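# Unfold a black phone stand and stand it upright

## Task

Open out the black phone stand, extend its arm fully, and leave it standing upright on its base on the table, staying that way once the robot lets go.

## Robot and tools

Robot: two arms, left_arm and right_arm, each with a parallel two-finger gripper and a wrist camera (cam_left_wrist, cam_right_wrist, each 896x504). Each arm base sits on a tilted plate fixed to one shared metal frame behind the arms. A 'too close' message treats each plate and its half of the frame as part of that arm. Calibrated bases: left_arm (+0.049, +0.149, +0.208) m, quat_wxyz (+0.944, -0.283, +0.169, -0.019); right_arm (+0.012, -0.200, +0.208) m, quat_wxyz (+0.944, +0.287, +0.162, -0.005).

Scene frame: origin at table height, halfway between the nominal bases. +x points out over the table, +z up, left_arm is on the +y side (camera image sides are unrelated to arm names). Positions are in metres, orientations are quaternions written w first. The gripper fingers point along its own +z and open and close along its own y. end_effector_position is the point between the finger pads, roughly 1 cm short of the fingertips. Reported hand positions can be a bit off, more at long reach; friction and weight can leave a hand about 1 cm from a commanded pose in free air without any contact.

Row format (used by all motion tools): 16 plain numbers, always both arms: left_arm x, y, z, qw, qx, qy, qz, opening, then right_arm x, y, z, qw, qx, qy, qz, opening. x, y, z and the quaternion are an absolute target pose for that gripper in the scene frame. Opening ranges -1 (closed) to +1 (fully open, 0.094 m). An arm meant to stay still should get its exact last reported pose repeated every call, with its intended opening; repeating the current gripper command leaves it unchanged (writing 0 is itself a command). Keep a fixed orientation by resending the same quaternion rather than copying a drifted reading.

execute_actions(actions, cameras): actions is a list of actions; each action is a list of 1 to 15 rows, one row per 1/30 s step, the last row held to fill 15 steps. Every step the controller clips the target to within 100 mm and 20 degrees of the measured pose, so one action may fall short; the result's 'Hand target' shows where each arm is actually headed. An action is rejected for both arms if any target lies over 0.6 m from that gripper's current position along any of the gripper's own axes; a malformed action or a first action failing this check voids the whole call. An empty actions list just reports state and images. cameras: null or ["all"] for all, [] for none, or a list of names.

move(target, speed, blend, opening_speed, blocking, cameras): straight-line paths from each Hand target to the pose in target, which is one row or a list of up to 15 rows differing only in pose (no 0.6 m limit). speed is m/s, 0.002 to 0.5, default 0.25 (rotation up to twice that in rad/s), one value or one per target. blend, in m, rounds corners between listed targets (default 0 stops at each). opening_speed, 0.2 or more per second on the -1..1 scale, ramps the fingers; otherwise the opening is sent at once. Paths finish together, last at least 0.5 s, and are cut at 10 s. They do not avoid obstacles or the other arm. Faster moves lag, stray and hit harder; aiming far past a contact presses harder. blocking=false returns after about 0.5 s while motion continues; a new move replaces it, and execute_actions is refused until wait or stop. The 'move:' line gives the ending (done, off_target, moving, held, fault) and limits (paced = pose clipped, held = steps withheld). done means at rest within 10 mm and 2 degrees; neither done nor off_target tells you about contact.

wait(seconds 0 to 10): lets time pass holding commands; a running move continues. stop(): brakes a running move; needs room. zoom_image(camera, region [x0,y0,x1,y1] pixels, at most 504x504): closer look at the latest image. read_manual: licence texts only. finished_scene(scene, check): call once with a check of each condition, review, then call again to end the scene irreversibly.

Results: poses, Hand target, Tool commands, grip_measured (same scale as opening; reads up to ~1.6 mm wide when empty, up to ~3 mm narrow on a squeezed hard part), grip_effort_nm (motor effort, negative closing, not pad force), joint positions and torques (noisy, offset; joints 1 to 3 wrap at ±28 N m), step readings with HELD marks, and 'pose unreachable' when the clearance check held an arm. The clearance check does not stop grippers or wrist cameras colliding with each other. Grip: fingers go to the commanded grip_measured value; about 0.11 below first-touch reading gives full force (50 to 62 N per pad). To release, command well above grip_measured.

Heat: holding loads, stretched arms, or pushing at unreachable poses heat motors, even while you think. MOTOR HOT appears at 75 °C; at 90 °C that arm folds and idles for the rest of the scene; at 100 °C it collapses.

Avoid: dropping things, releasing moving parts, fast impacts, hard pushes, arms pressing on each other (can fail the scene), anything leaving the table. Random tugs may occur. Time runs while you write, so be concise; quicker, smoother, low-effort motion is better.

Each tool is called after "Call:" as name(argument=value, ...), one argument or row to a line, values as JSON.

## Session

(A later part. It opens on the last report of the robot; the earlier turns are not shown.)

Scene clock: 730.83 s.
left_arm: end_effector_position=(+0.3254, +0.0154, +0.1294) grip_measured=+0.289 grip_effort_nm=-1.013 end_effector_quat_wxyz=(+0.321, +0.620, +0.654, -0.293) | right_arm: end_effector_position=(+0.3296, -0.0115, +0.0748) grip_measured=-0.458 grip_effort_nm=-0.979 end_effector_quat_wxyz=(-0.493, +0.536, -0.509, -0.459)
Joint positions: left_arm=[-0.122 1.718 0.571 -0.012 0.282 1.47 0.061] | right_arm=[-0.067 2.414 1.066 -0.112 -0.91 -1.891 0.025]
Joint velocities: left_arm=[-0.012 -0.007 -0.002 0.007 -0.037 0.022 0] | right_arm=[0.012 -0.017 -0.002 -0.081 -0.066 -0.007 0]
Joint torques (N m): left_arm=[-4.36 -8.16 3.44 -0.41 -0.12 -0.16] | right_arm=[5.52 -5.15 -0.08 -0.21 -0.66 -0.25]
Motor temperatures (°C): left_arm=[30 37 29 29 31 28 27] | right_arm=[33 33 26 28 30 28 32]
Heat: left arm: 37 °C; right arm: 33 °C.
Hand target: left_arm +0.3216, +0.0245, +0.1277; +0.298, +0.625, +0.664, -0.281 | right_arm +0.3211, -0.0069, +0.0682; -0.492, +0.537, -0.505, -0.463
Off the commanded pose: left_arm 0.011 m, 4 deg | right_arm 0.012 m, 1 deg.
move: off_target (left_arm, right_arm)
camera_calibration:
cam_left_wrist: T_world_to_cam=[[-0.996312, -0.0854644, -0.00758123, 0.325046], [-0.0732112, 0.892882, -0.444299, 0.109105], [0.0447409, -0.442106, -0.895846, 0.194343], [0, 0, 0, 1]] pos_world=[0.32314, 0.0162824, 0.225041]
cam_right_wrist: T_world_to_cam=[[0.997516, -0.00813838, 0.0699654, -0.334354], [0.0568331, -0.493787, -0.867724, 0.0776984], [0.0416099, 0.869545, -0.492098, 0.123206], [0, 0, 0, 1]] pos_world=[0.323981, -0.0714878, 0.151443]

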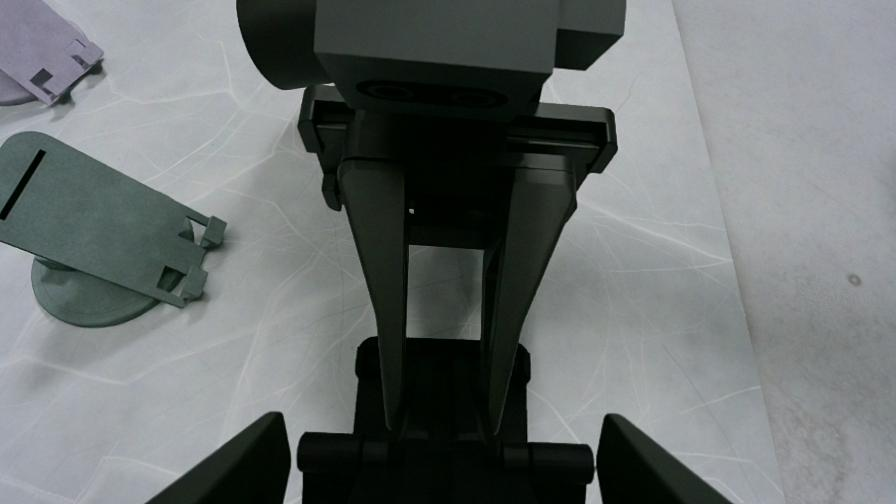

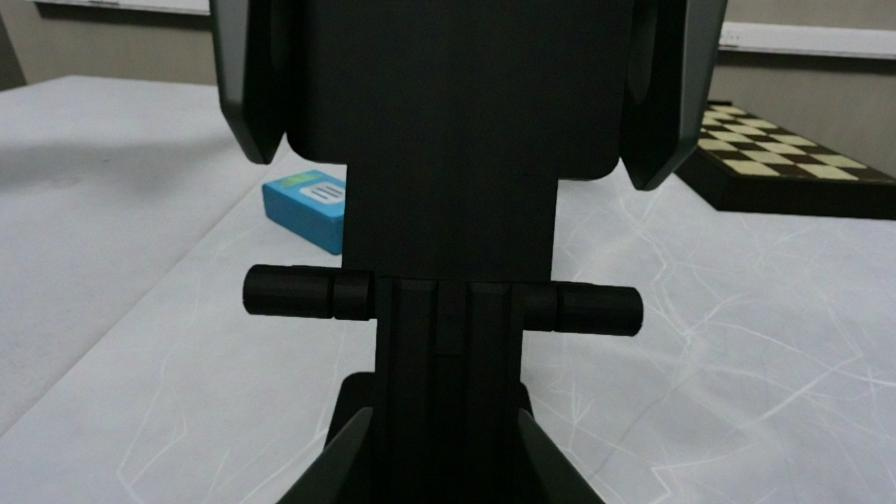

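Call:
move(
  target=[0.320,0.024,0.126,0.2964,0.6263,0.6657,-0.2788,0.7,0.321,-0.007,0.068,0.4923,-0.5372,0.5054,0.4631,-0.65],
  opening_speed=0.6,
  cameras=[],
)

Call:
move(
  target=[
    [0.320,0.075,0.130,0.3808,0.5845,0.6213,-0.3582,0.7,0.321,-0.007,0.068,0.4923,-0.5372,0.5054,0.4631,-0.65],
    [0.319,0.065,0.105,0.4229,0.5578,0.5930,-0.3979,0.7,0.321,-0.007,0.068,0.4923,-0.5372,0.5054,0.4631,-0.65],
  ],
  speed=0.06,
)

Call:
zoom_image(
  camera="cam_left_wrist",
  region=[200, 100, 700, 504],
)

Scene clock: 763.27 s.
left_arm: end_effector_position=(+0.3235, +0.0240, +0.1215) grip_measured=+0.699 grip_effort_nm=0.081 end_effector_quat_wxyz=(+0.296, +0.627, +0.667, -0.275) | right_arm: end_effector_position=(+0.3295, -0.0119, +0.0735) grip_measured=-0.458 grip_effort_nm=-0.989 end_effector_quat_wxyz=(-0.493, +0.539, -0.508, -0.456)
Joint positions: left_arm=[-0.122 1.71 0.571 -0.032 0.215 1.463 0.08] | right_arm=[-0.068 2.414 1.066 -0.111 -0.904 -1.899 0.025]
Joint velocities: left_arm=[-0.012 0.002 0.007 -0.037 0.037 0.007 -0.001] | right_arm=[-0.007 -0.002 0.007 -0.066 0.066 -0.022 -0.001]
Joint torques (N m): left_arm=[-4.56 -7.1 2.96 -0.1 0.53 -0.09] | right_arm=[5.48 -5.15 -0.1 -0.2 -0.71 -0.15]
Motor temperatures (°C): left_arm=[30 37 29 29 31 28 28] | right_arm=[33 33 26 28 30 28 32]
Heat: left arm: 37 °C; right arm: 33 °C.
Hand target: left_arm +0.3201, +0.0239, +0.1260; +0.296, +0.626, +0.665, -0.279 | right_arm +0.3211, -0.0071, +0.0681; -0.492, +0.537, -0.505, -0.463
Off the commanded pose: left_arm 0.006 m, 0 deg | right_arm 0.011 m, 1 deg.
move: off_target (right_arm)
No camera images: "cameras" was empty.

Scene clock: 767.20 s.
left_arm: end_effector_position=(+0.3181, +0.0675, +0.1038) grip_measured=+0.699 grip_effort_nm=0.081 end_effector_quat_wxyz=(+0.415, +0.569, +0.594, -0.388) | right_arm: end_effector_position=(+0.3295, -0.0119, +0.0735) grip_measured=-0.458 grip_effort_nm=-0.984 end_effector_quat_wxyz=(-0.493, +0.539, -0.508, -0.456)
Joint positions: left_arm=[0.303 1.875 0.707 -0.284 0.711 1.977 0.08] | right_arm=[-0.068 2.414 1.066 -0.111 -0.904 -1.9 0.025]
Joint velocities: left_arm=[-0.012 0.012 -0.002 0.051 -0.022 0.022 0.001] | right_arm=[0.002 0.012 -0.002 -0.095 -0.022 -0.066 -0.001]
Joint torques (N m): left_arm=[-2.73 -4.82 1.96 -0.83 0.77 0.03] | right_arm=[5.7 -5.15 -0.39 -0.23 -0.78 -0.2]
Motor temperatures (°C): left_arm=[29 37 29 29 31 28 28] | right_arm=[33 33 26 28 30 28 32]
Heat: left arm: 37 °C; right arm: 33 °C.
Hand target: left_arm +0.3167, +0.0652, +0.1025; +0.420, +0.560, +0.593, -0.397 | right_arm +0.3211, -0.0071, +0.0681; -0.492, +0.537, -0.505, -0.463
Off the commanded pose: left_arm 0.003 m, 2 deg | right_arm 0.011 m, 1 deg.
move: off_target (right_arm)
camera_calibration:
cam_left_wrist: T_world_to_cam=[[-0.997328, -0.0730089, 0.00264208, 0.320454], [-0.0542569, 0.715981, -0.696008, 0.0827599], [0.0489231, -0.694292, -0.718029, 0.192033], [0, 0, 0, 1]] pos_world=[0.314693, 0.0974682, 0.19464]
cam_right_wrist: T_world_to_cam=[[0.99689, -0.00656448, 0.0785374, -0.334606], [0.0647801, -0.499308, -0.864, 0.0733634], [0.0448861, 0.8664, -0.49733, 0.12219], [0, 0, 0, 1]] pos_world=[0.323328, -0.0714313, 0.150434]

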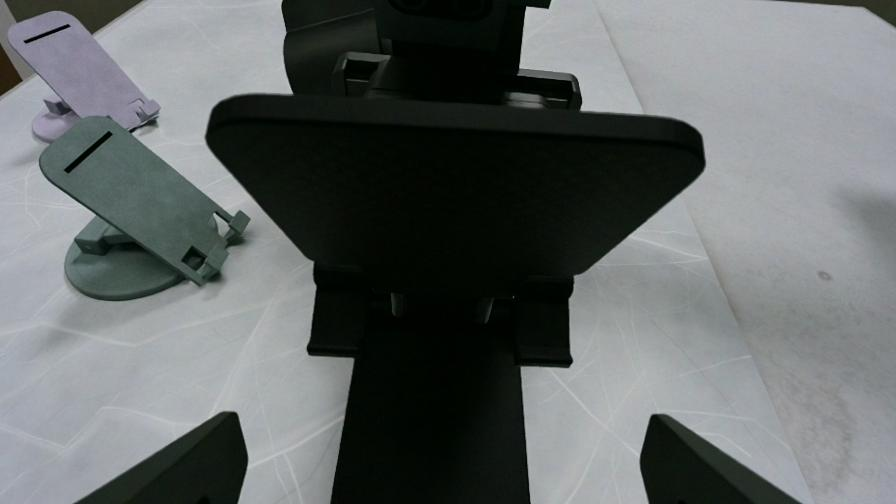

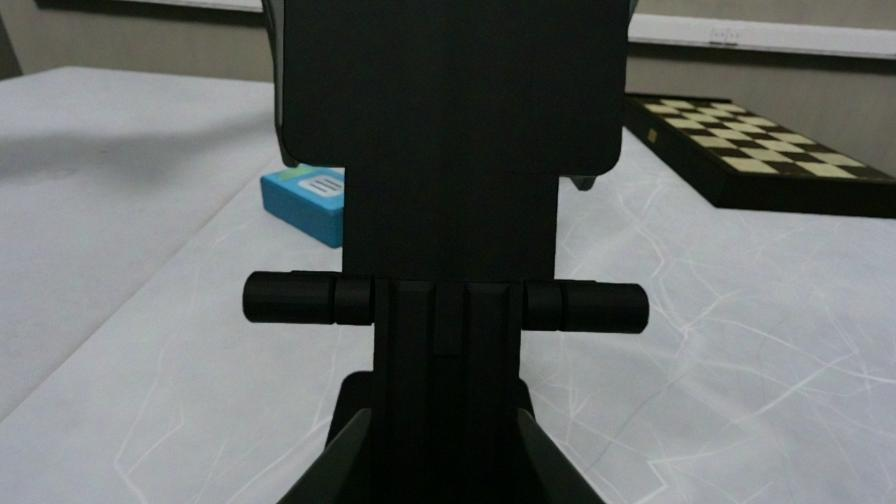

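Scaled by 1.008.

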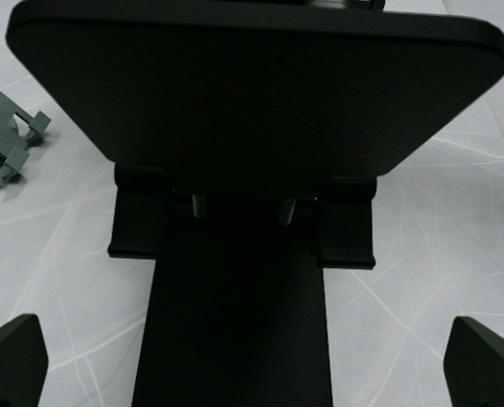

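Call:
move(
  target=[0.313,-0.009,0.104,0.4423,0.5447,0.5791,-0.4161,0.7,0.321,-0.007,0.068,0.4923,-0.5372,0.5054,0.4631,-0.65],
  speed=0.05,
)

Call:
zoom_image(
  camera="cam_right_wrist",
  region=[200, 0, 700, 504],
)

Scene clock: 774.43 s.
left_arm: end_effector_position=(+0.3225, +0.0000, +0.1001) grip_measured=+0.699 grip_effort_nm=0.081 end_effector_quat_wxyz=(+0.444, +0.547, +0.590, -0.395) | right_arm: end_effector_position=(+0.3295, -0.0119, +0.0735) grip_measured=-0.458 grip_effort_nm=-0.979 end_effector_quat_wxyz=(-0.493, +0.539, -0.508, -0.456)
Joint positions: left_arm=[0.121 2.049 0.631 0.152 0.744 1.715 0.08] | right_arm=[-0.068 2.414 1.066 -0.111 -0.904 -1.9 0.025]
Joint velocities: left_arm=[0.002 0.012 -0.007 -0.037 -0.037 -0.037 0] | right_arm=[-0.017 0.007 0.002 0.022 0.022 -0.022 0.001]
Joint torques (N m): left_arm=[-6.12 -4.64 0.23 -0.26 0.84 -0.13] | right_arm=[5.61 -5.14 -0.12 -0.28 -0.76 -0.17]
Motor temperatures (°C): left_arm=[29 37 29 29 31 28 28] | right_arm=[33 34 26 28 30 28 32]
Heat: left arm: 37 °C; right arm: 34 °C.
Hand target: left_arm +0.3134, -0.0094, +0.1045; +0.444, +0.543, +0.580, -0.415 | right_arm +0.3211, -0.0071, +0.0681; -0.492, +0.537, -0.505, -0.463
Off the commanded pose: left_arm 0.014 m, 3 deg | right_arm 0.011 m, 1 deg.
move: off_target (left_arm, right_arm)
camera_calibration:
cam_left_wrist: T_world_to_cam=[[-0.993971, -0.109595, -0.00334197, 0.319382], [-0.0711927, 0.668262, -0.740512, 0.138597], [0.0833897, -0.735809, -0.672035, 0.126626], [0, 0, 0, 1]] pos_world=[0.316765, 0.0355563, 0.188797]
cam_right_wrist: T_world_to_cam=[[0.99689, -0.00656448, 0.0785374, -0.334606], [0.0647801, -0.499308, -0.864, 0.0733634], [0.0448861, 0.8664, -0.49733, 0.12219], [0, 0, 0, 1]] pos_world=[0.323328, -0.0714313, 0.150434]

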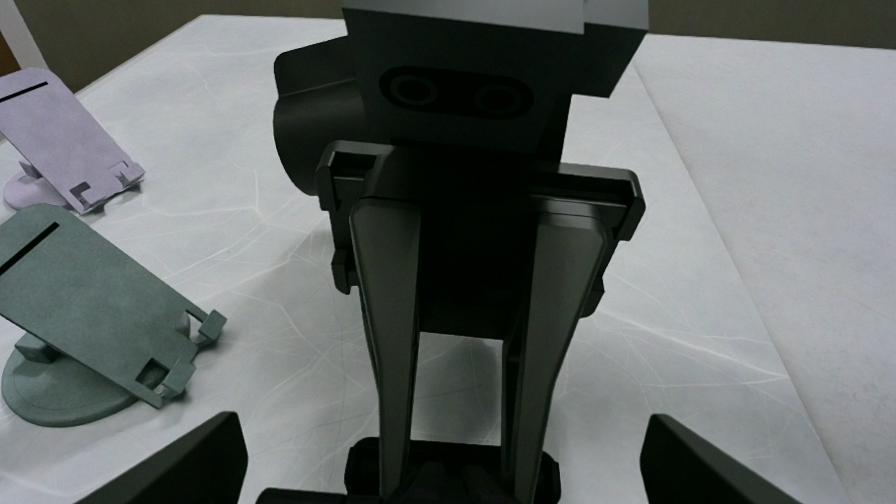

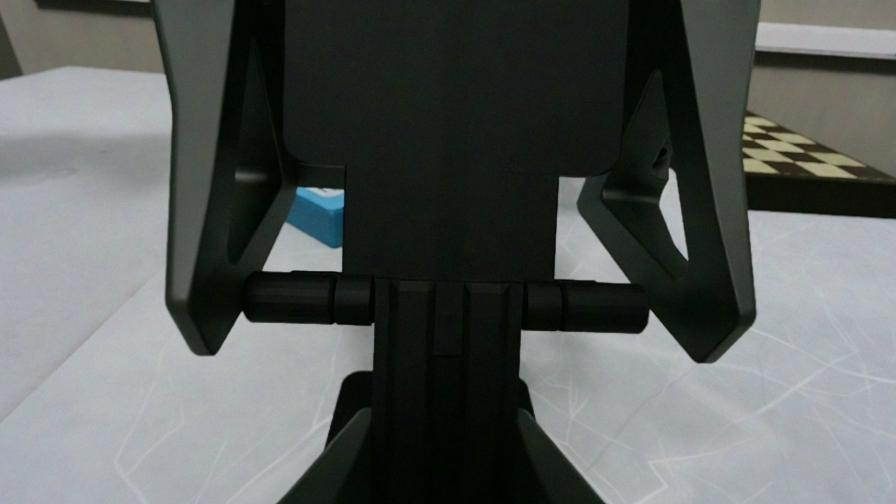

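Scaled by 1.000.

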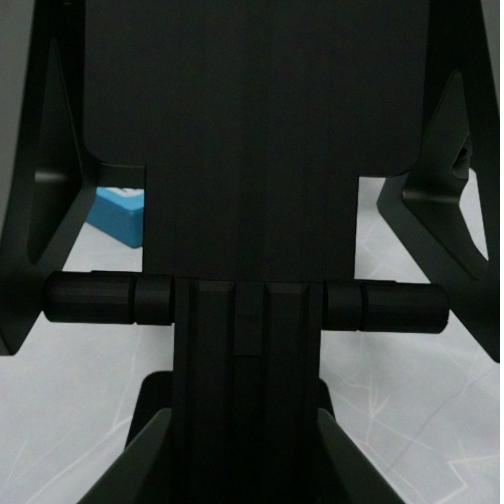

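Call:
move(
  target=[0.313,-0.009,0.104,0.4423,0.5447,0.5791,-0.4161,0.15,0.321,-0.007,0.068,0.4923,-0.5372,0.5054,0.4631,-0.65],
  opening_speed=0.4,
  cameras=["cam_right_wrist"],
)

Call:
move(
  target=[
    [0.316,0.010,0.100,0.4080,0.5670,0.6027,-0.3839,0.15,0.321,-0.015,0.066,0.4923,-0.5372,0.5054,0.4631,-0.65],
    [0.316,0.036,0.094,0.3644,0.5937,0.6311,-0.3428,0.15,0.321,-0.022,0.063,0.4923,-0.5372,0.5054,0.4631,-0.65],
  ],
  speed=0.04,
)

Call:
zoom_image(
  camera="cam_right_wrist",
  region=[200, 0, 700, 504],
)

Scene clock: 782.40 s.
left_arm: end_effector_position=(+0.3222, +0.0000, +0.1001) grip_measured=+0.414 grip_effort_nm=-0.999 end_effector_quat_wxyz=(+0.443, +0.547, +0.590, -0.396) | right_arm: end_effector_position=(+0.3295, -0.0119, +0.0735) grip_measured=-0.458 grip_effort_nm=-0.984 end_effector_quat_wxyz=(-0.493, +0.539, -0.508, -0.456)
Joint positions: left_arm=[0.121 2.049 0.631 0.151 0.744 1.714 0.066] | right_arm=[-0.068 2.414 1.066 -0.111 -0.904 -1.9 0.025]
Joint velocities: left_arm=[-0.002 -0.007 0.002 -0.11 -0.022 0.022 0] | right_arm=[-0.027 0.007 0.002 0.022 -0.007 -0.081 0.003]
Joint torques (N m): left_arm=[-5.83 -4.64 0.66 -0.4 0.84 0.01] | right_arm=[5.78 -5.03 -0.13 -0.19 -0.75 -0.15]
Motor temperatures (°C): left_arm=[30 36 29 29 31 28 28] | right_arm=[33 34 26 27 30 28 32]
Heat: left arm: 36 °C; right arm: 34 °C.
Hand target: left_arm +0.3128, -0.0087, +0.1040; +0.442, +0.544, +0.579, -0.416 | right_arm +0.3211, -0.0071, +0.0681; -0.492, +0.537, -0.505, -0.463
Off the commanded pose: left_arm 0.013 m, 3 deg | right_arm 0.011 m, 1 deg.
move: off_target (left_arm, right_arm)
camera_calibration:
cam_right_wrist: T_world_to_cam=[[0.99689, -0.00656448, 0.0785374, -0.334606], [0.0647801, -0.499308, -0.864, 0.0733634], [0.0448861, 0.8664, -0.49733, 0.12219], [0, 0, 0, 1]] pos_world=[0.323328, -0.0714313, 0.150434]
Images, in order (width x height): cam_right_wrist 896x504.

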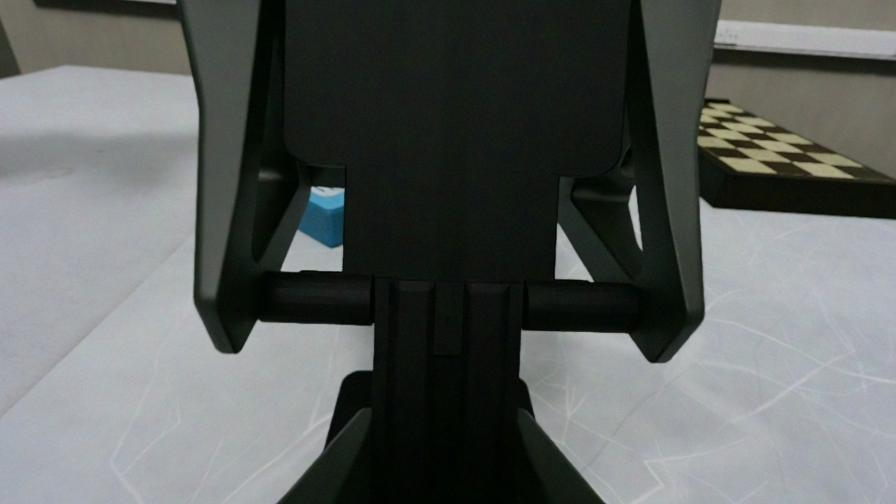

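Scene clock: 786.03 s.
left_arm: end_effector_position=(+0.3160, +0.0252, +0.0946) grip_measured=+0.412 grip_effort_nm=-1.013 end_effector_quat_wxyz=(+0.377, +0.593, +0.619, -0.352) | right_arm: end_effector_position=(+0.3232, -0.0150, +0.0787) grip_measured=-0.458 grip_effort_nm=-0.984 end_effector_quat_wxyz=(-0.496, +0.532, -0.499, -0.471)
Joint positions: left_arm=[0.113 1.908 0.603 0.031 0.55 1.722 0.066] | right_arm=[-0.081 2.414 1.071 -0.174 -0.934 -1.943 0.025]
Joint velocities: left_arm=[-0.027 -0.002 0.002 -0.037 -0.037 -0.051 0] | right_arm=[0.007 0.012 -0.012 0.022 -0.007 0.051 0]
Joint torques (N m): left_arm=[-2.43 -9.61 1.36 -0.77 0.21 -0.04] | right_arm=[2.65 -5.55 0.83 -0.56 -0.5 -0.46]
Motor temperatures (°C): left_arm=[30 37 29 29 31 28 28] | right_arm=[32 34 26 28 30 28 32]
Heat: left arm: 37 °C; right arm: 34 °C.
Hand target: left_arm +0.3164, +0.0363, +0.0941; +0.364, +0.594, +0.630, -0.343 | right_arm +0.3207, -0.0220, +0.0634; +0.492, -0.537, +0.506, +0.462
Off the commanded pose: left_arm 0.011 m, 2 deg | right_arm 0.017 m, 1 deg.
move: off_target (left_arm, right_arm)
camera_calibration:
cam_left_wrist: T_world_to_cam=[[-0.997325, -0.073099, -0.0000725829, 0.315563], [-0.0583684, 0.796945, -0.601225, 0.0967711], [0.0440068, -0.599613, -0.79908, 0.162964], [0, 0, 0, 1]] pos_world=[0.313196, 0.0436616, 0.188426]
cam_right_wrist: T_world_to_cam=[[0.997711, 0.0064561, 0.0673115, -0.327926], [0.0624929, -0.468265, -0.881375, 0.0792795], [0.0258294, 0.883564, -0.467597, 0.131856], [0, 0, 0, 1]] pos_world=[0.318815, -0.0772627, 0.153604]

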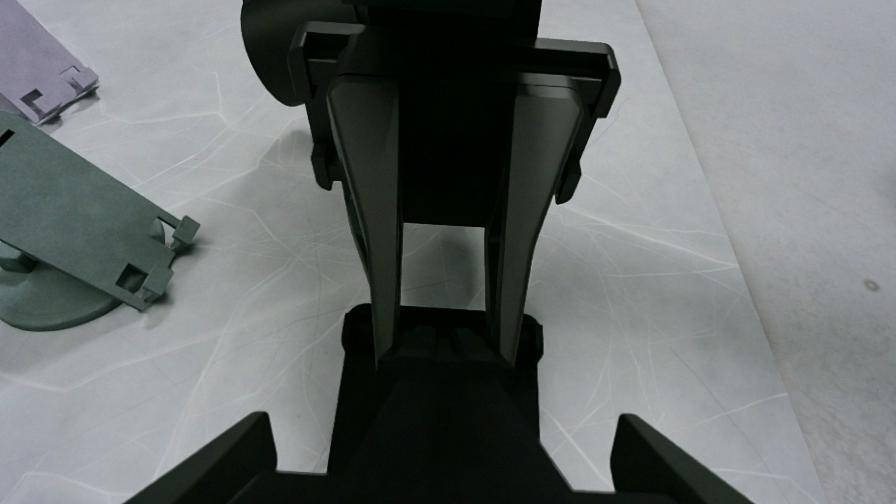

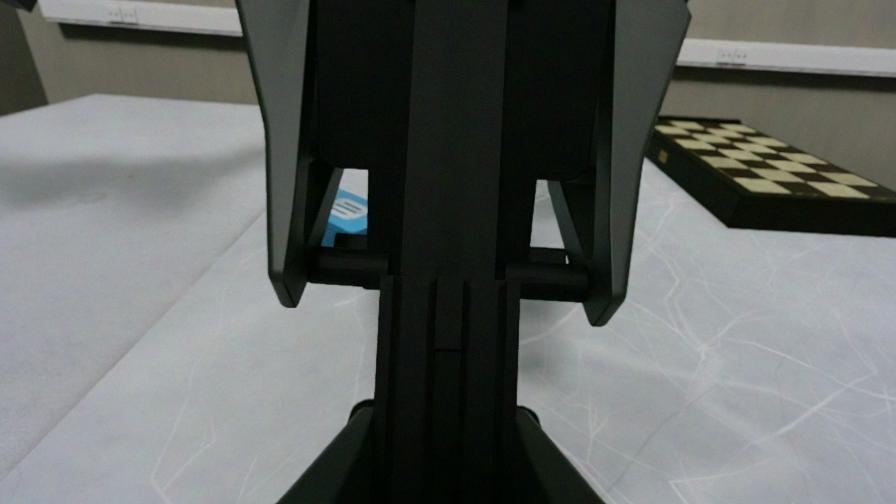

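Scaled by 1.000.

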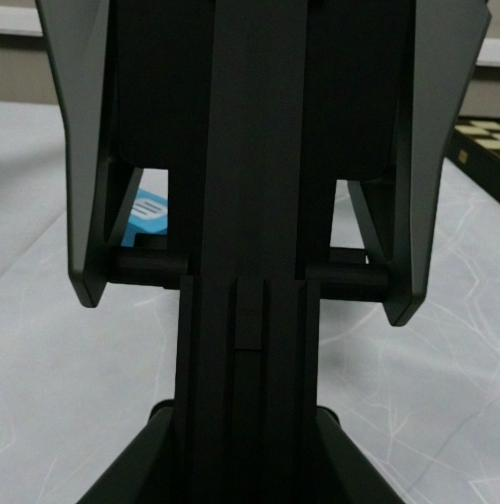

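Call:
move(
  target=[
    [0.316,0.062,0.101,0.3079,0.6213,0.6604,-0.2897,0.15,0.322,-0.026,0.064,0.4923,-0.5372,0.5054,0.4631,-0.65],
    [0.316,0.076,0.110,0.2611,0.6400,0.6802,-0.2457,0.15,0.322,-0.028,0.064,0.4923,-0.5372,0.5054,0.4631,-0.65],
  ],
  speed=0.04,
)

Call:
zoom_image(
  camera="cam_right_wrist",
  region=[200, 0, 700, 504],
)

Scene clock: 797.50 s.
left_arm: end_effector_position=(+0.3156, +0.0643, +0.1088) grip_measured=+0.409 grip_effort_nm=-1.013 end_effector_quat_wxyz=(+0.277, +0.638, +0.668, -0.263) | right_arm: end_effector_position=(+0.3197, -0.0169, +0.0859) grip_measured=-0.458 grip_effort_nm=-0.984 end_effector_quat_wxyz=(-0.497, +0.515, -0.495, -0.491)
Joint positions: left_arm=[0.015 1.64 0.566 -0.142 0.218 1.607 0.066] | right_arm=[-0.088 2.414 1.074 -0.221 -0.971 -1.951 0.025]
Joint velocities: left_arm=[-0.032 -0.012 0.007 -0.007 0.007 0.007 0] | right_arm=[-0.017 -0.017 -0.012 -0.037 0.037 -0.051 0]
Joint torques (N m): left_arm=[-3.28 -9.31 3.67 -0.64 -0.08 -0.15] | right_arm=[2.18 -6.63 0.79 -0.5 -0.09 -0.63]
Motor temperatures (°C): left_arm=[29 38 29 29 31 28 28] | right_arm=[32 34 26 28 30 28 32]
Heat: left arm: 38 °C; right arm: 34 °C.
Hand target: left_arm +0.3169, +0.0762, +0.1109; +0.261, +0.639, +0.680, -0.247 | right_arm +0.3213, -0.0284, +0.0648; +0.491, -0.537, +0.506, +0.463
Off the commanded pose: left_arm 0.012 m, 3 deg | right_arm 0.025 m, 4 deg.
move: off_target (left_arm, right_arm)
camera_calibration:
cam_left_wrist: T_world_to_cam=[[-0.997403, -0.0719828, 0.00245072, 0.31766], [-0.0685823, 0.938791, -0.337592, 0.0395332], [0.0220001, -0.336883, -0.941289, 0.203335], [0, 0, 0, 1]] pos_world=[0.315073, 0.0542529, 0.203965]
cam_right_wrist: T_world_to_cam=[[0.999339, 0.00926257, 0.0351513, -0.322658], [0.0357047, -0.431674, -0.901323, 0.095863], [0.00682532, 0.901982, -0.431719, 0.140233], [0, 0, 0, 1]] pos_world=[0.318065, -0.0821173, 0.158286]

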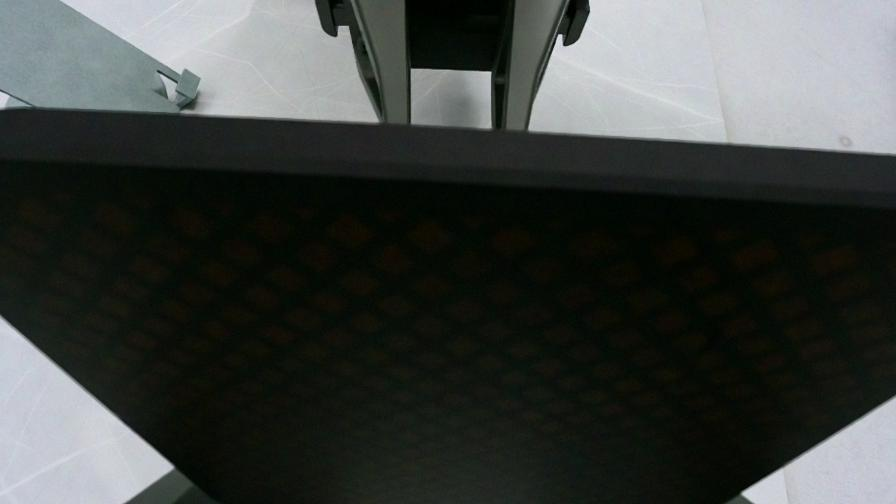

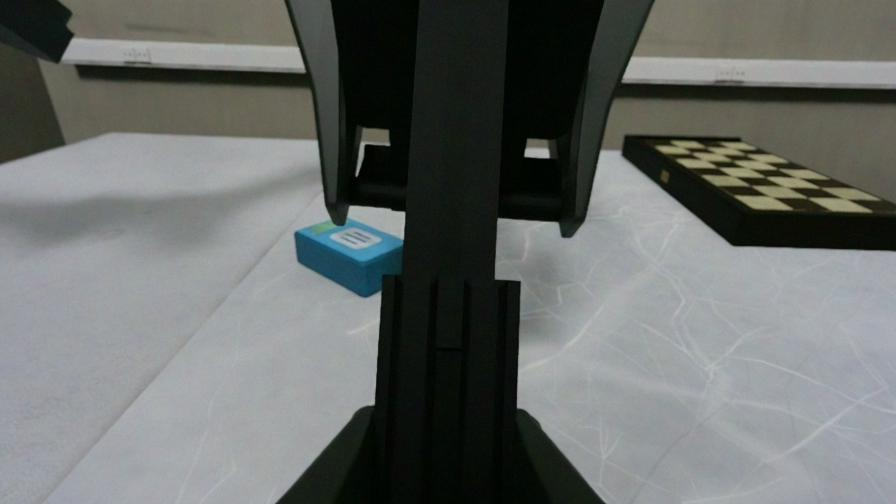

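Scaled by 1.000.

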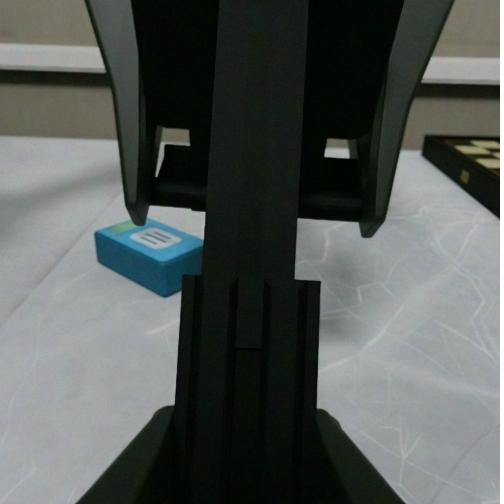

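Call:
move(
  target=[0.316,0.096,0.108,0.2130,0.6556,0.6968,-0.2004,0.15,0.324,-0.030,0.060,0.4923,-0.5372,0.5054,0.4631,-0.65],
  speed=0.04,
)

Call:
zoom_image(
  camera="cam_right_wrist",
  region=[200, 0, 700, 504],
)

Scene clock: 806.00 s.
left_arm: end_effector_position=(+0.3166, +0.0771, +0.1087) grip_measured=+0.407 grip_effort_nm=-1.018 end_effector_quat_wxyz=(+0.242, +0.653, +0.681, -0.225) | right_arm: end_effector_position=(+0.3213, -0.0197, +0.0857) grip_measured=-0.458 grip_effort_nm=-0.979 end_effector_quat_wxyz=(-0.496, +0.515, -0.495, -0.494)
Joint positions: left_arm=[-0.022 1.591 0.566 -0.178 0.096 1.578 0.066] | right_arm=[-0.094 2.414 1.091 -0.256 -0.971 -1.964 0.025]
Joint velocities: left_arm=[0.007 -0.022 0.007 0.037 0.007 0.066 -0.001] | right_arm=[-0.002 -0.012 0.007 -0.037 0.051 -0.022 0]
Joint torques (N m): left_arm=[-2.74 -9.09 4.49 -0.66 -0.42 -0.17] | right_arm=[1.66 -5.75 1.25 -0.4 -0.02 -0.67]
Motor temperatures (°C): left_arm=[29 39 29 29 31 28 29] | right_arm=[32 34 26 28 30 28 32]
Heat: left arm: 39 °C; right arm: 34 °C.
Hand target: left_arm +0.3164, +0.0953, +0.1082; +0.214, +0.655, +0.696, -0.201 | right_arm +0.3233, -0.0309, +0.0611; +0.491, -0.537, +0.506, +0.463
Off the commanded pose: left_arm 0.019 m, 5 deg | right_arm 0.028 m, 5 deg.
move: off_target (left_arm, right_arm)
camera_calibration:
cam_left_wrist: T_world_to_cam=[[-0.997471, -0.0705296, -0.00882676, 0.320722], [-0.0665186, 0.970006, -0.233804, 0.0132007], [0.0250521, -0.232626, -0.972244, 0.201927], [0, 0, 0, 1]] pos_world=[0.31573, 0.0567891, 0.20224]
cam_right_wrist: T_world_to_cam=[[0.999455, 0.0137614, 0.0300066, -0.323707], [0.0330081, -0.429997, -0.902227, 0.0954302], [0.000486825, 0.902726, -0.430217, 0.144647], [0, 0, 0, 1]] pos_world=[0.32031, -0.0850871, 0.158042]

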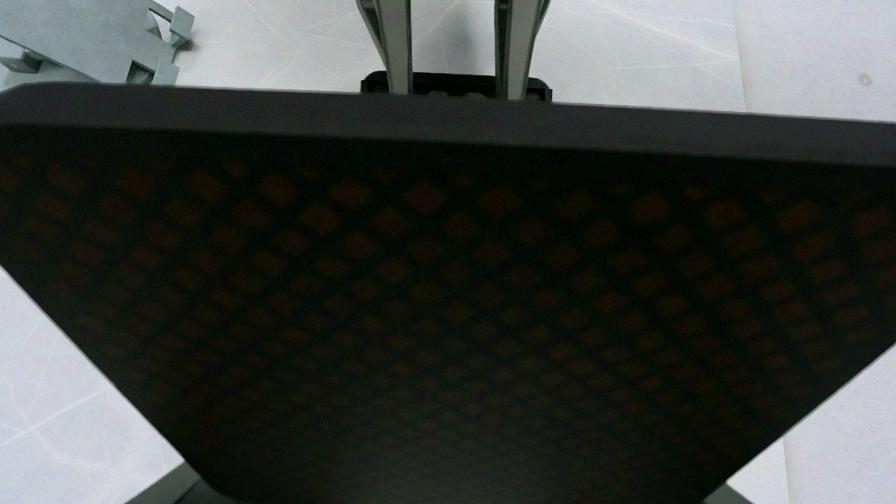

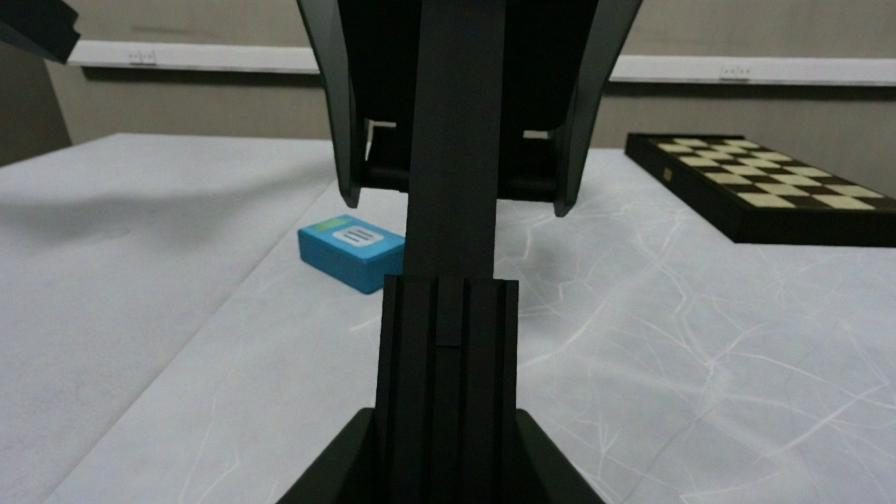

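Scaled by 1.000.

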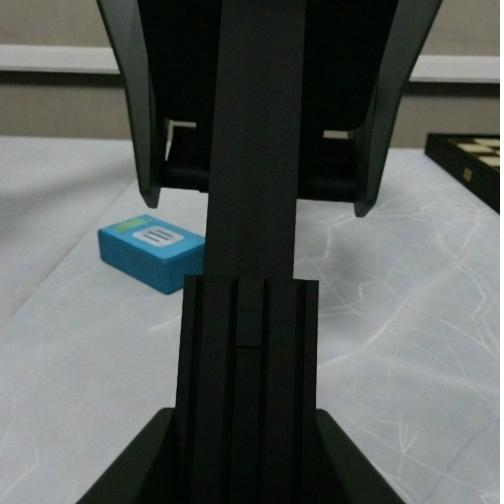

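Call:
move(
  target=[0.316,0.120,0.122,0.2130,0.6556,0.6968,-0.2004,0.15,0.324,-0.034,0.056,0.4923,-0.5372,0.5054,0.4631,-0.65],
  speed=0.04,
)

Call:
zoom_image(
  camera="cam_right_wrist",
  region=[200, 0, 700, 504],
)

Scene clock: 810.57 s.
left_arm: end_effector_position=(+0.3111, +0.0940, +0.1233) grip_measured=+0.406 grip_effort_nm=-1.013 end_effector_quat_wxyz=(+0.243, +0.657, +0.677, -0.228) | right_arm: end_effector_position=(+0.3175, -0.0230, +0.0822) grip_measured=-0.458 grip_effort_nm=-0.989 end_effector_quat_wxyz=(-0.491, +0.515, -0.495, -0.499)
Joint positions: left_arm=[0.011 1.484 0.566 -0.294 0.112 1.618 0.066] | right_arm=[-0.109 2.424 1.102 -0.295 -0.966 -1.996 0.025]
Joint velocities: left_arm=[0.007 -0.017 0.002 0.022 0.007 0.007 0] | right_arm=[-0.012 0.007 -0.002 -0.037 -0.037 0.022 0]
Joint torques (N m): left_arm=[-0.44 -8.55 7.34 -0.85 -0.42 -0.03] | right_arm=[1.66 -6.15 1.51 -0.39 -0.1 -0.64]
Motor temperatures (°C): left_arm=[29 40 29 29 31 28 29] | right_arm=[32 34 26 28 30 28 32]
Heat: left arm: 40 °C; right arm: 34 °C.
Hand target: left_arm +0.3157, +0.1189, +0.1217; +0.213, +0.655, +0.696, -0.201 | right_arm +0.3232, -0.0350, +0.0571; +0.491, -0.537, +0.506, +0.463
Off the commanded pose: left_arm 0.026 m, 5 deg | right_arm 0.029 m, 5 deg.
move: off_target (left_arm, right_arm)
camera_calibration:
cam_left_wrist: T_world_to_cam=[[-0.99817, -0.059711, -0.00950711, 0.315859], [-0.0557362, 0.969636, -0.238116, -0.00292865], [0.0234366, -0.237151, -0.97119, 0.220996], [0, 0, 0, 1]] pos_world=[0.309938, 0.0741092, 0.216934]
cam_right_wrist: T_world_to_cam=[[0.999492, 0.0234815, 0.0215408, -0.318818], [0.0295477, -0.429876, -0.902405, 0.0920256], [-0.01193, 0.902583, -0.430351, 0.150072], [0, 0, 0, 1]] pos_world=[0.317727, -0.0884063, 0.154495]

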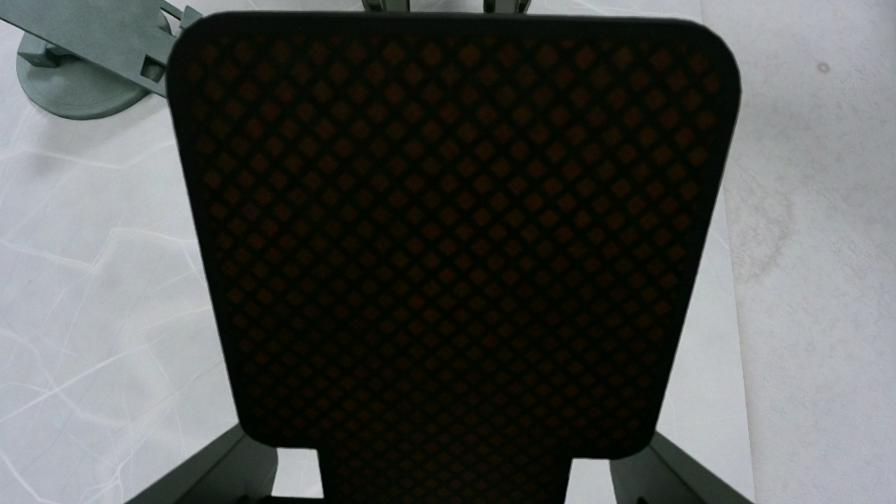

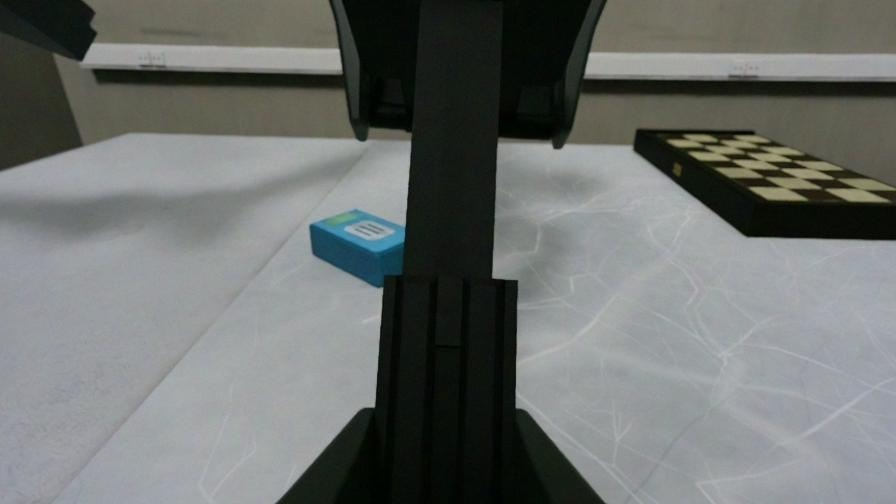

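Scaled by 1.000.

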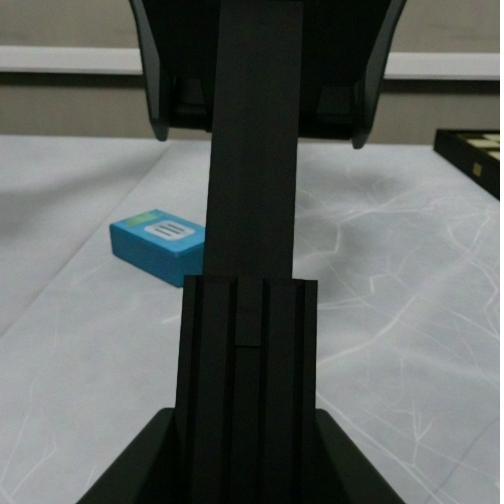

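Call:
move(
  target=[0.312,0.092,0.122,0.2130,0.6556,0.6968,-0.2004,0.15,0.319,-0.022,0.076,0.4923,-0.5372,0.5054,0.4631,-0.65],
  speed=0.03,
)

Call:
zoom_image(
  camera="cam_right_wrist",
  region=[200, 0, 700, 504],
)

Scene clock: 817.57 s.
left_arm: end_effector_position=(+0.3118, +0.0914, +0.1241) grip_measured=+0.406 grip_effort_nm=-1.018 end_effector_quat_wxyz=(+0.220, +0.660, +0.687, -0.208) | right_arm: end_effector_position=(+0.3103, -0.0199, +0.0811) grip_measured=-0.458 grip_effort_nm=-0.984 end_effector_quat_wxyz=(-0.487, +0.507, -0.507, -0.499)
Joint positions: left_arm=[-0.053 1.484 0.566 -0.289 0.025 1.548 0.066] | right_arm=[-0.107 2.419 1.05 -0.215 -0.966 -1.942 0.025]
Joint velocities: left_arm=[-0.002 0.002 0.002 -0.051 -0.051 -0.095 0] | right_arm=[-0.007 -0.007 -0.017 0.022 -0.066 -0.022 0.002]
Joint torques (N m): left_arm=[-4.01 -4.64 4.21 0.1 0.12 -0.36] | right_arm=[6.35 -9.06 -0.61 -0.11 -0.13 -0.26]
Motor temperatures (°C): left_arm=[29 40 29 29 31 28 29] | right_arm=[32 35 26 28 29 28 32]
Heat: left arm: 40 °C; right arm: 35 °C.
Hand target: left_arm +0.3122, +0.0919, +0.1225; +0.214, +0.655, +0.696, -0.201 | right_arm +0.3193, -0.0224, +0.0764; +0.492, -0.536, +0.504, +0.464
Off the commanded pose: left_arm 0.002 m, 2 deg | right_arm 0.010 m, 5 deg.
move: off_target (right_arm)
camera_calibration:
cam_left_wrist: T_world_to_cam=[[-0.997711, -0.0674112, -0.00534636, 0.316427], [-0.0654335, 0.982341, -0.175284, -0.00607829], [0.017068, -0.174532, -0.984503, 0.219022], [0, 0, 0, 1]] pos_world=[0.311567, 0.0655281, 0.216254]
cam_right_wrist: T_world_to_cam=[[0.999962, 0.00775676, -0.00400878, -0.310057], [-0.000218383, -0.436759, -0.899579, 0.101453], [-0.00872868, 0.899545, -0.436741, 0.146186], [0, 0, 0, 1]] pos_world=[0.311343, -0.0847853, 0.153867]

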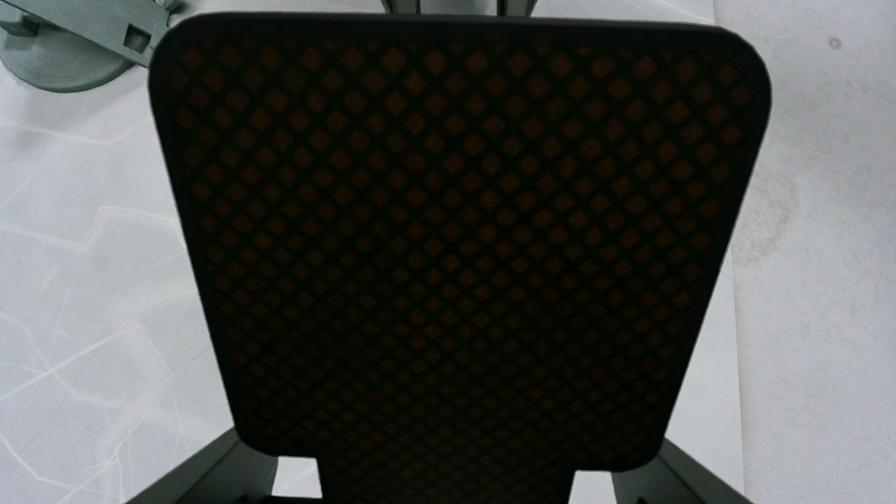

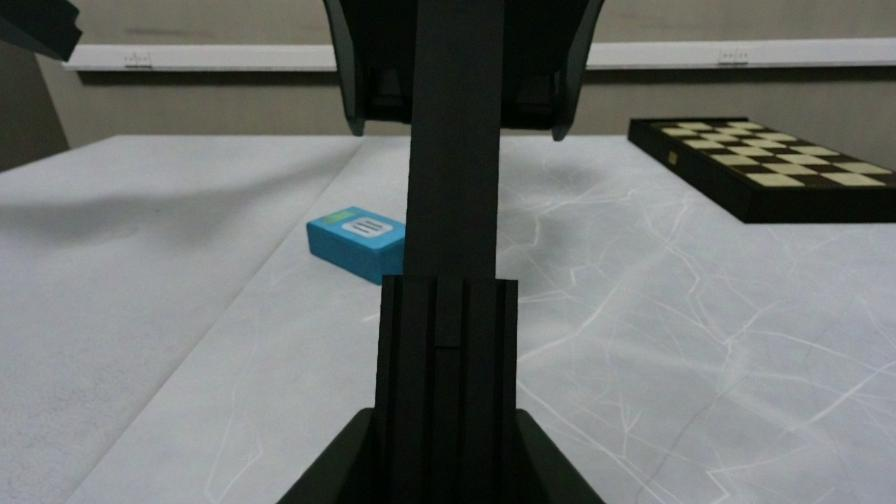

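Scaled by 1.000.

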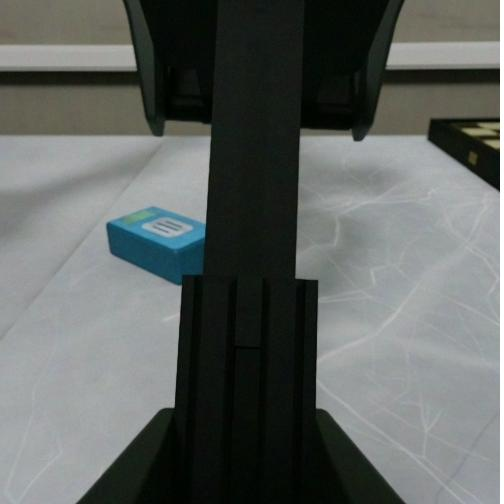

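Release left gently and retreat forward along its finger axis.

Call:
move(
  target=[0.312,0.092,0.122,0.2130,0.6556,0.6968,-0.2004,0.72,0.319,-0.022,0.076,0.4923,-0.5372,0.5054,0.4631,-0.65],
  opening_speed=0.5,
  cameras=["cam_right_wrist"],
)

Call:
move(
  target=[0.312,0.15,0.195,0.2964,0.6263,0.6657,-0.2788,0.72,0.319,-0.022,0.076,0.4923,-0.5372,0.5054,0.4631,-0.65],
  speed=0.08,
)

Call:
zoom_image(
  camera="cam_left_wrist",
  region=[200, 0, 700, 504],
)

Scene clock: 822.40 s.
left_arm: end_effector_position=(+0.3134, +0.0951, +0.1216) grip_measured=+0.719 grip_effort_nm=0.081 end_effector_quat_wxyz=(+0.211, +0.654, +0.698, -0.199) | right_arm: end_effector_position=(+0.3090, -0.0195, +0.0805) grip_measured=-0.458 grip_effort_nm=-0.984 end_effector_quat_wxyz=(-0.488, +0.511, -0.505, -0.496)
Joint positions: left_arm=[-0.054 1.484 0.566 -0.283 -0.001 1.526 0.081] | right_arm=[-0.106 2.419 1.045 -0.21 -0.962 -1.952 0.025]
Joint velocities: left_arm=[-0.002 0.012 -0.007 -0.022 0.037 -0.037 0] | right_arm=[0.007 -0.012 -0.002 -0.022 0.007 -0.022 -0.001]
Joint torques (N m): left_arm=[-3.95 -4.62 4.16 0.04 0.32 -0.07] | right_arm=[6.15 -9.4 -0.58 -0.15 -0.18 -0.13]
Motor temperatures (°C): left_arm=[29 39 29 29 31 28 29] | right_arm=[32 36 26 28 29 28 32]
Heat: left arm: 39 °C; right arm: 36 °C.
Hand target: left_arm +0.3120, +0.0920, +0.1221; +0.213, +0.655, +0.696, -0.200 | right_arm +0.3192, -0.0224, +0.0766; +0.492, -0.536, +0.504, +0.464
Off the commanded pose: left_arm 0.003 m, 0 deg | right_arm 0.011 m, 5 deg.
move: off_target (right_arm)
camera_calibration:
cam_right_wrist: T_world_to_cam=[[0.99993, 0.00963466, 0.0068717, -0.309618], [0.0104112, -0.44013, -0.897873, 0.0976188], [-0.00562626, 0.897882, -0.4402, 0.144787], [0, 0, 0, 1]] pos_world=[0.309394, -0.0840533, 0.153512]
Images, in order (width x height): cam_right_wrist 896x504.

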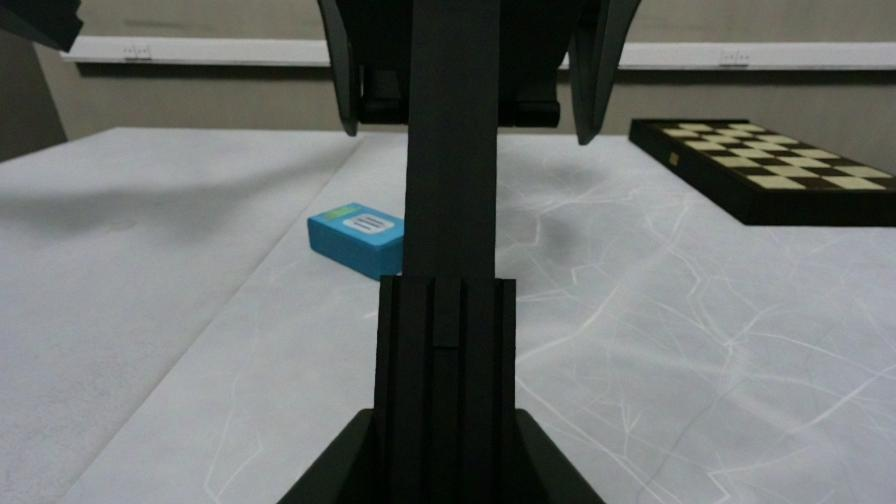

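Scene clock: 824.67 s.
left_arm: end_effector_position=(+0.3057, +0.1477, +0.1866) grip_measured=+0.719 grip_effort_nm=0.081 end_effector_quat_wxyz=(+0.281, +0.631, +0.666, -0.281) | right_arm: end_effector_position=(+0.3090, -0.0195, +0.0804) grip_measured=-0.458 grip_effort_nm=-0.984 end_effector_quat_wxyz=(-0.488, +0.512, -0.504, -0.496)
Joint positions: left_arm=[0.195 1.234 0.714 -0.763 0.307 1.775 0.081] | right_arm=[-0.106 2.419 1.045 -0.21 -0.961 -1.954 0.025]
Joint velocities: left_arm=[-0.002 0.002 -0.007 0.022 -0.066 -0.007 -0.001] | right_arm=[0.007 0.002 -0.002 -0.007 -0.051 0.022 0.001]
Joint torques (N m): left_arm=[-1.29 -6.35 7.3 -0.63 0.65 0.05] | right_arm=[6.12 -9.26 -0.35 -0.19 -0.19 -0.11]
Motor temperatures (°C): left_arm=[29 39 29 29 31 28 29] | right_arm=[32 37 26 28 29 28 32]
Heat: left arm: 39 °C; right arm: 37 °C.
Hand target: left_arm +0.3109, +0.1507, +0.1939; +0.295, +0.627, +0.665, -0.278 | right_arm +0.3192, -0.0225, +0.0765; +0.492, -0.536, +0.504, +0.464
Off the commanded pose: left_arm 0.011 m, 2 deg | right_arm 0.011 m, 5 deg.
move: off_target (left_arm, right_arm)
camera_calibration:
cam_left_wrist: T_world_to_cam=[[-0.997215, -0.070281, 0.024967, 0.309133], [-0.074532, 0.926529, -0.368768, -0.00375433], [0.00278475, -0.369601, -0.929186, 0.313336], [0, 0, 0, 1]] pos_world=[0.30712, 0.141014, 0.282045]
cam_right_wrist: T_world_to_cam=[[0.99991, 0.00985222, 0.00915645, -0.309765], [0.01256, -0.440416, -0.897706, 0.0968785], [-0.00481175, 0.89774, -0.4405, 0.144531], [0, 0, 0, 1]] pos_world=[0.309216, -0.0840321, 0.15347]

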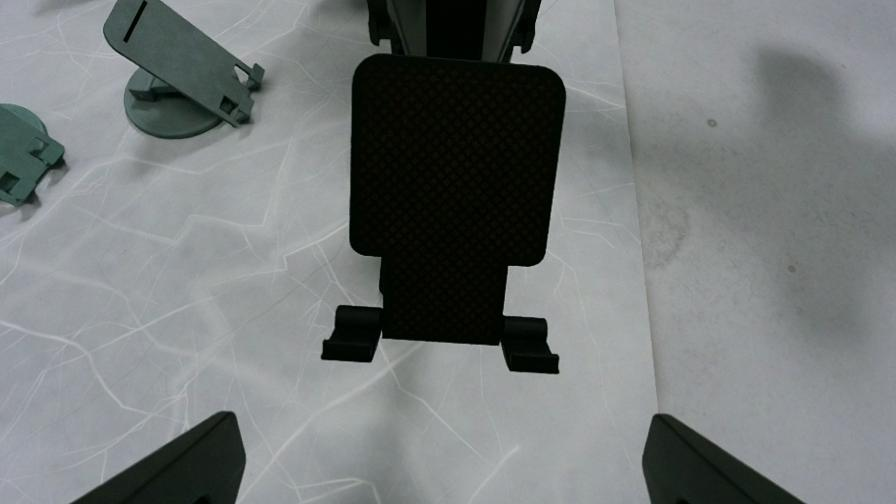

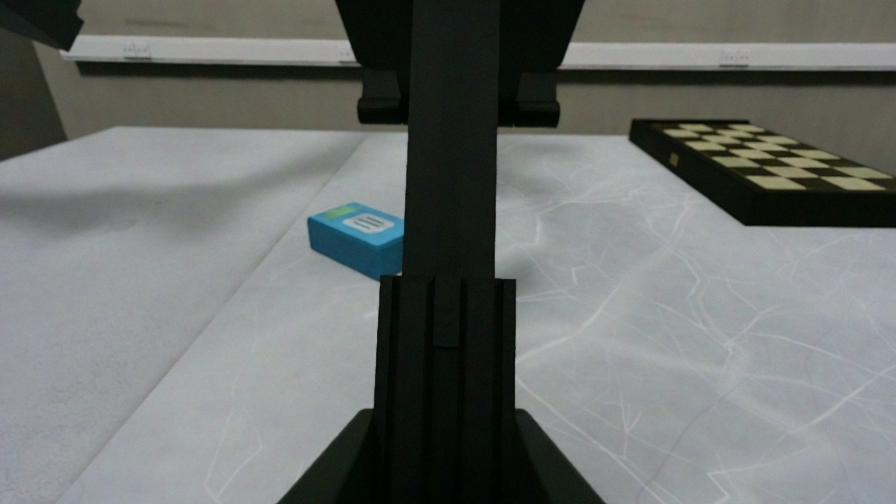

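Scaled by 1.000.

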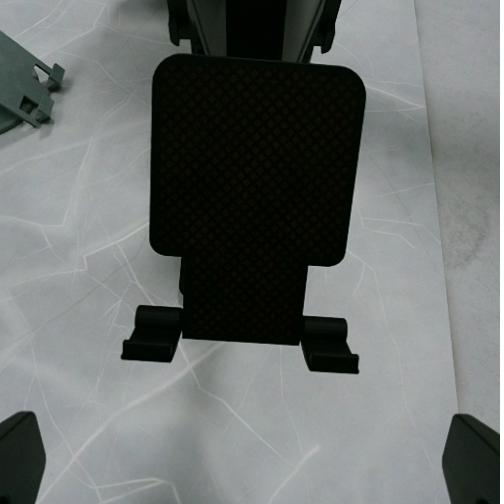

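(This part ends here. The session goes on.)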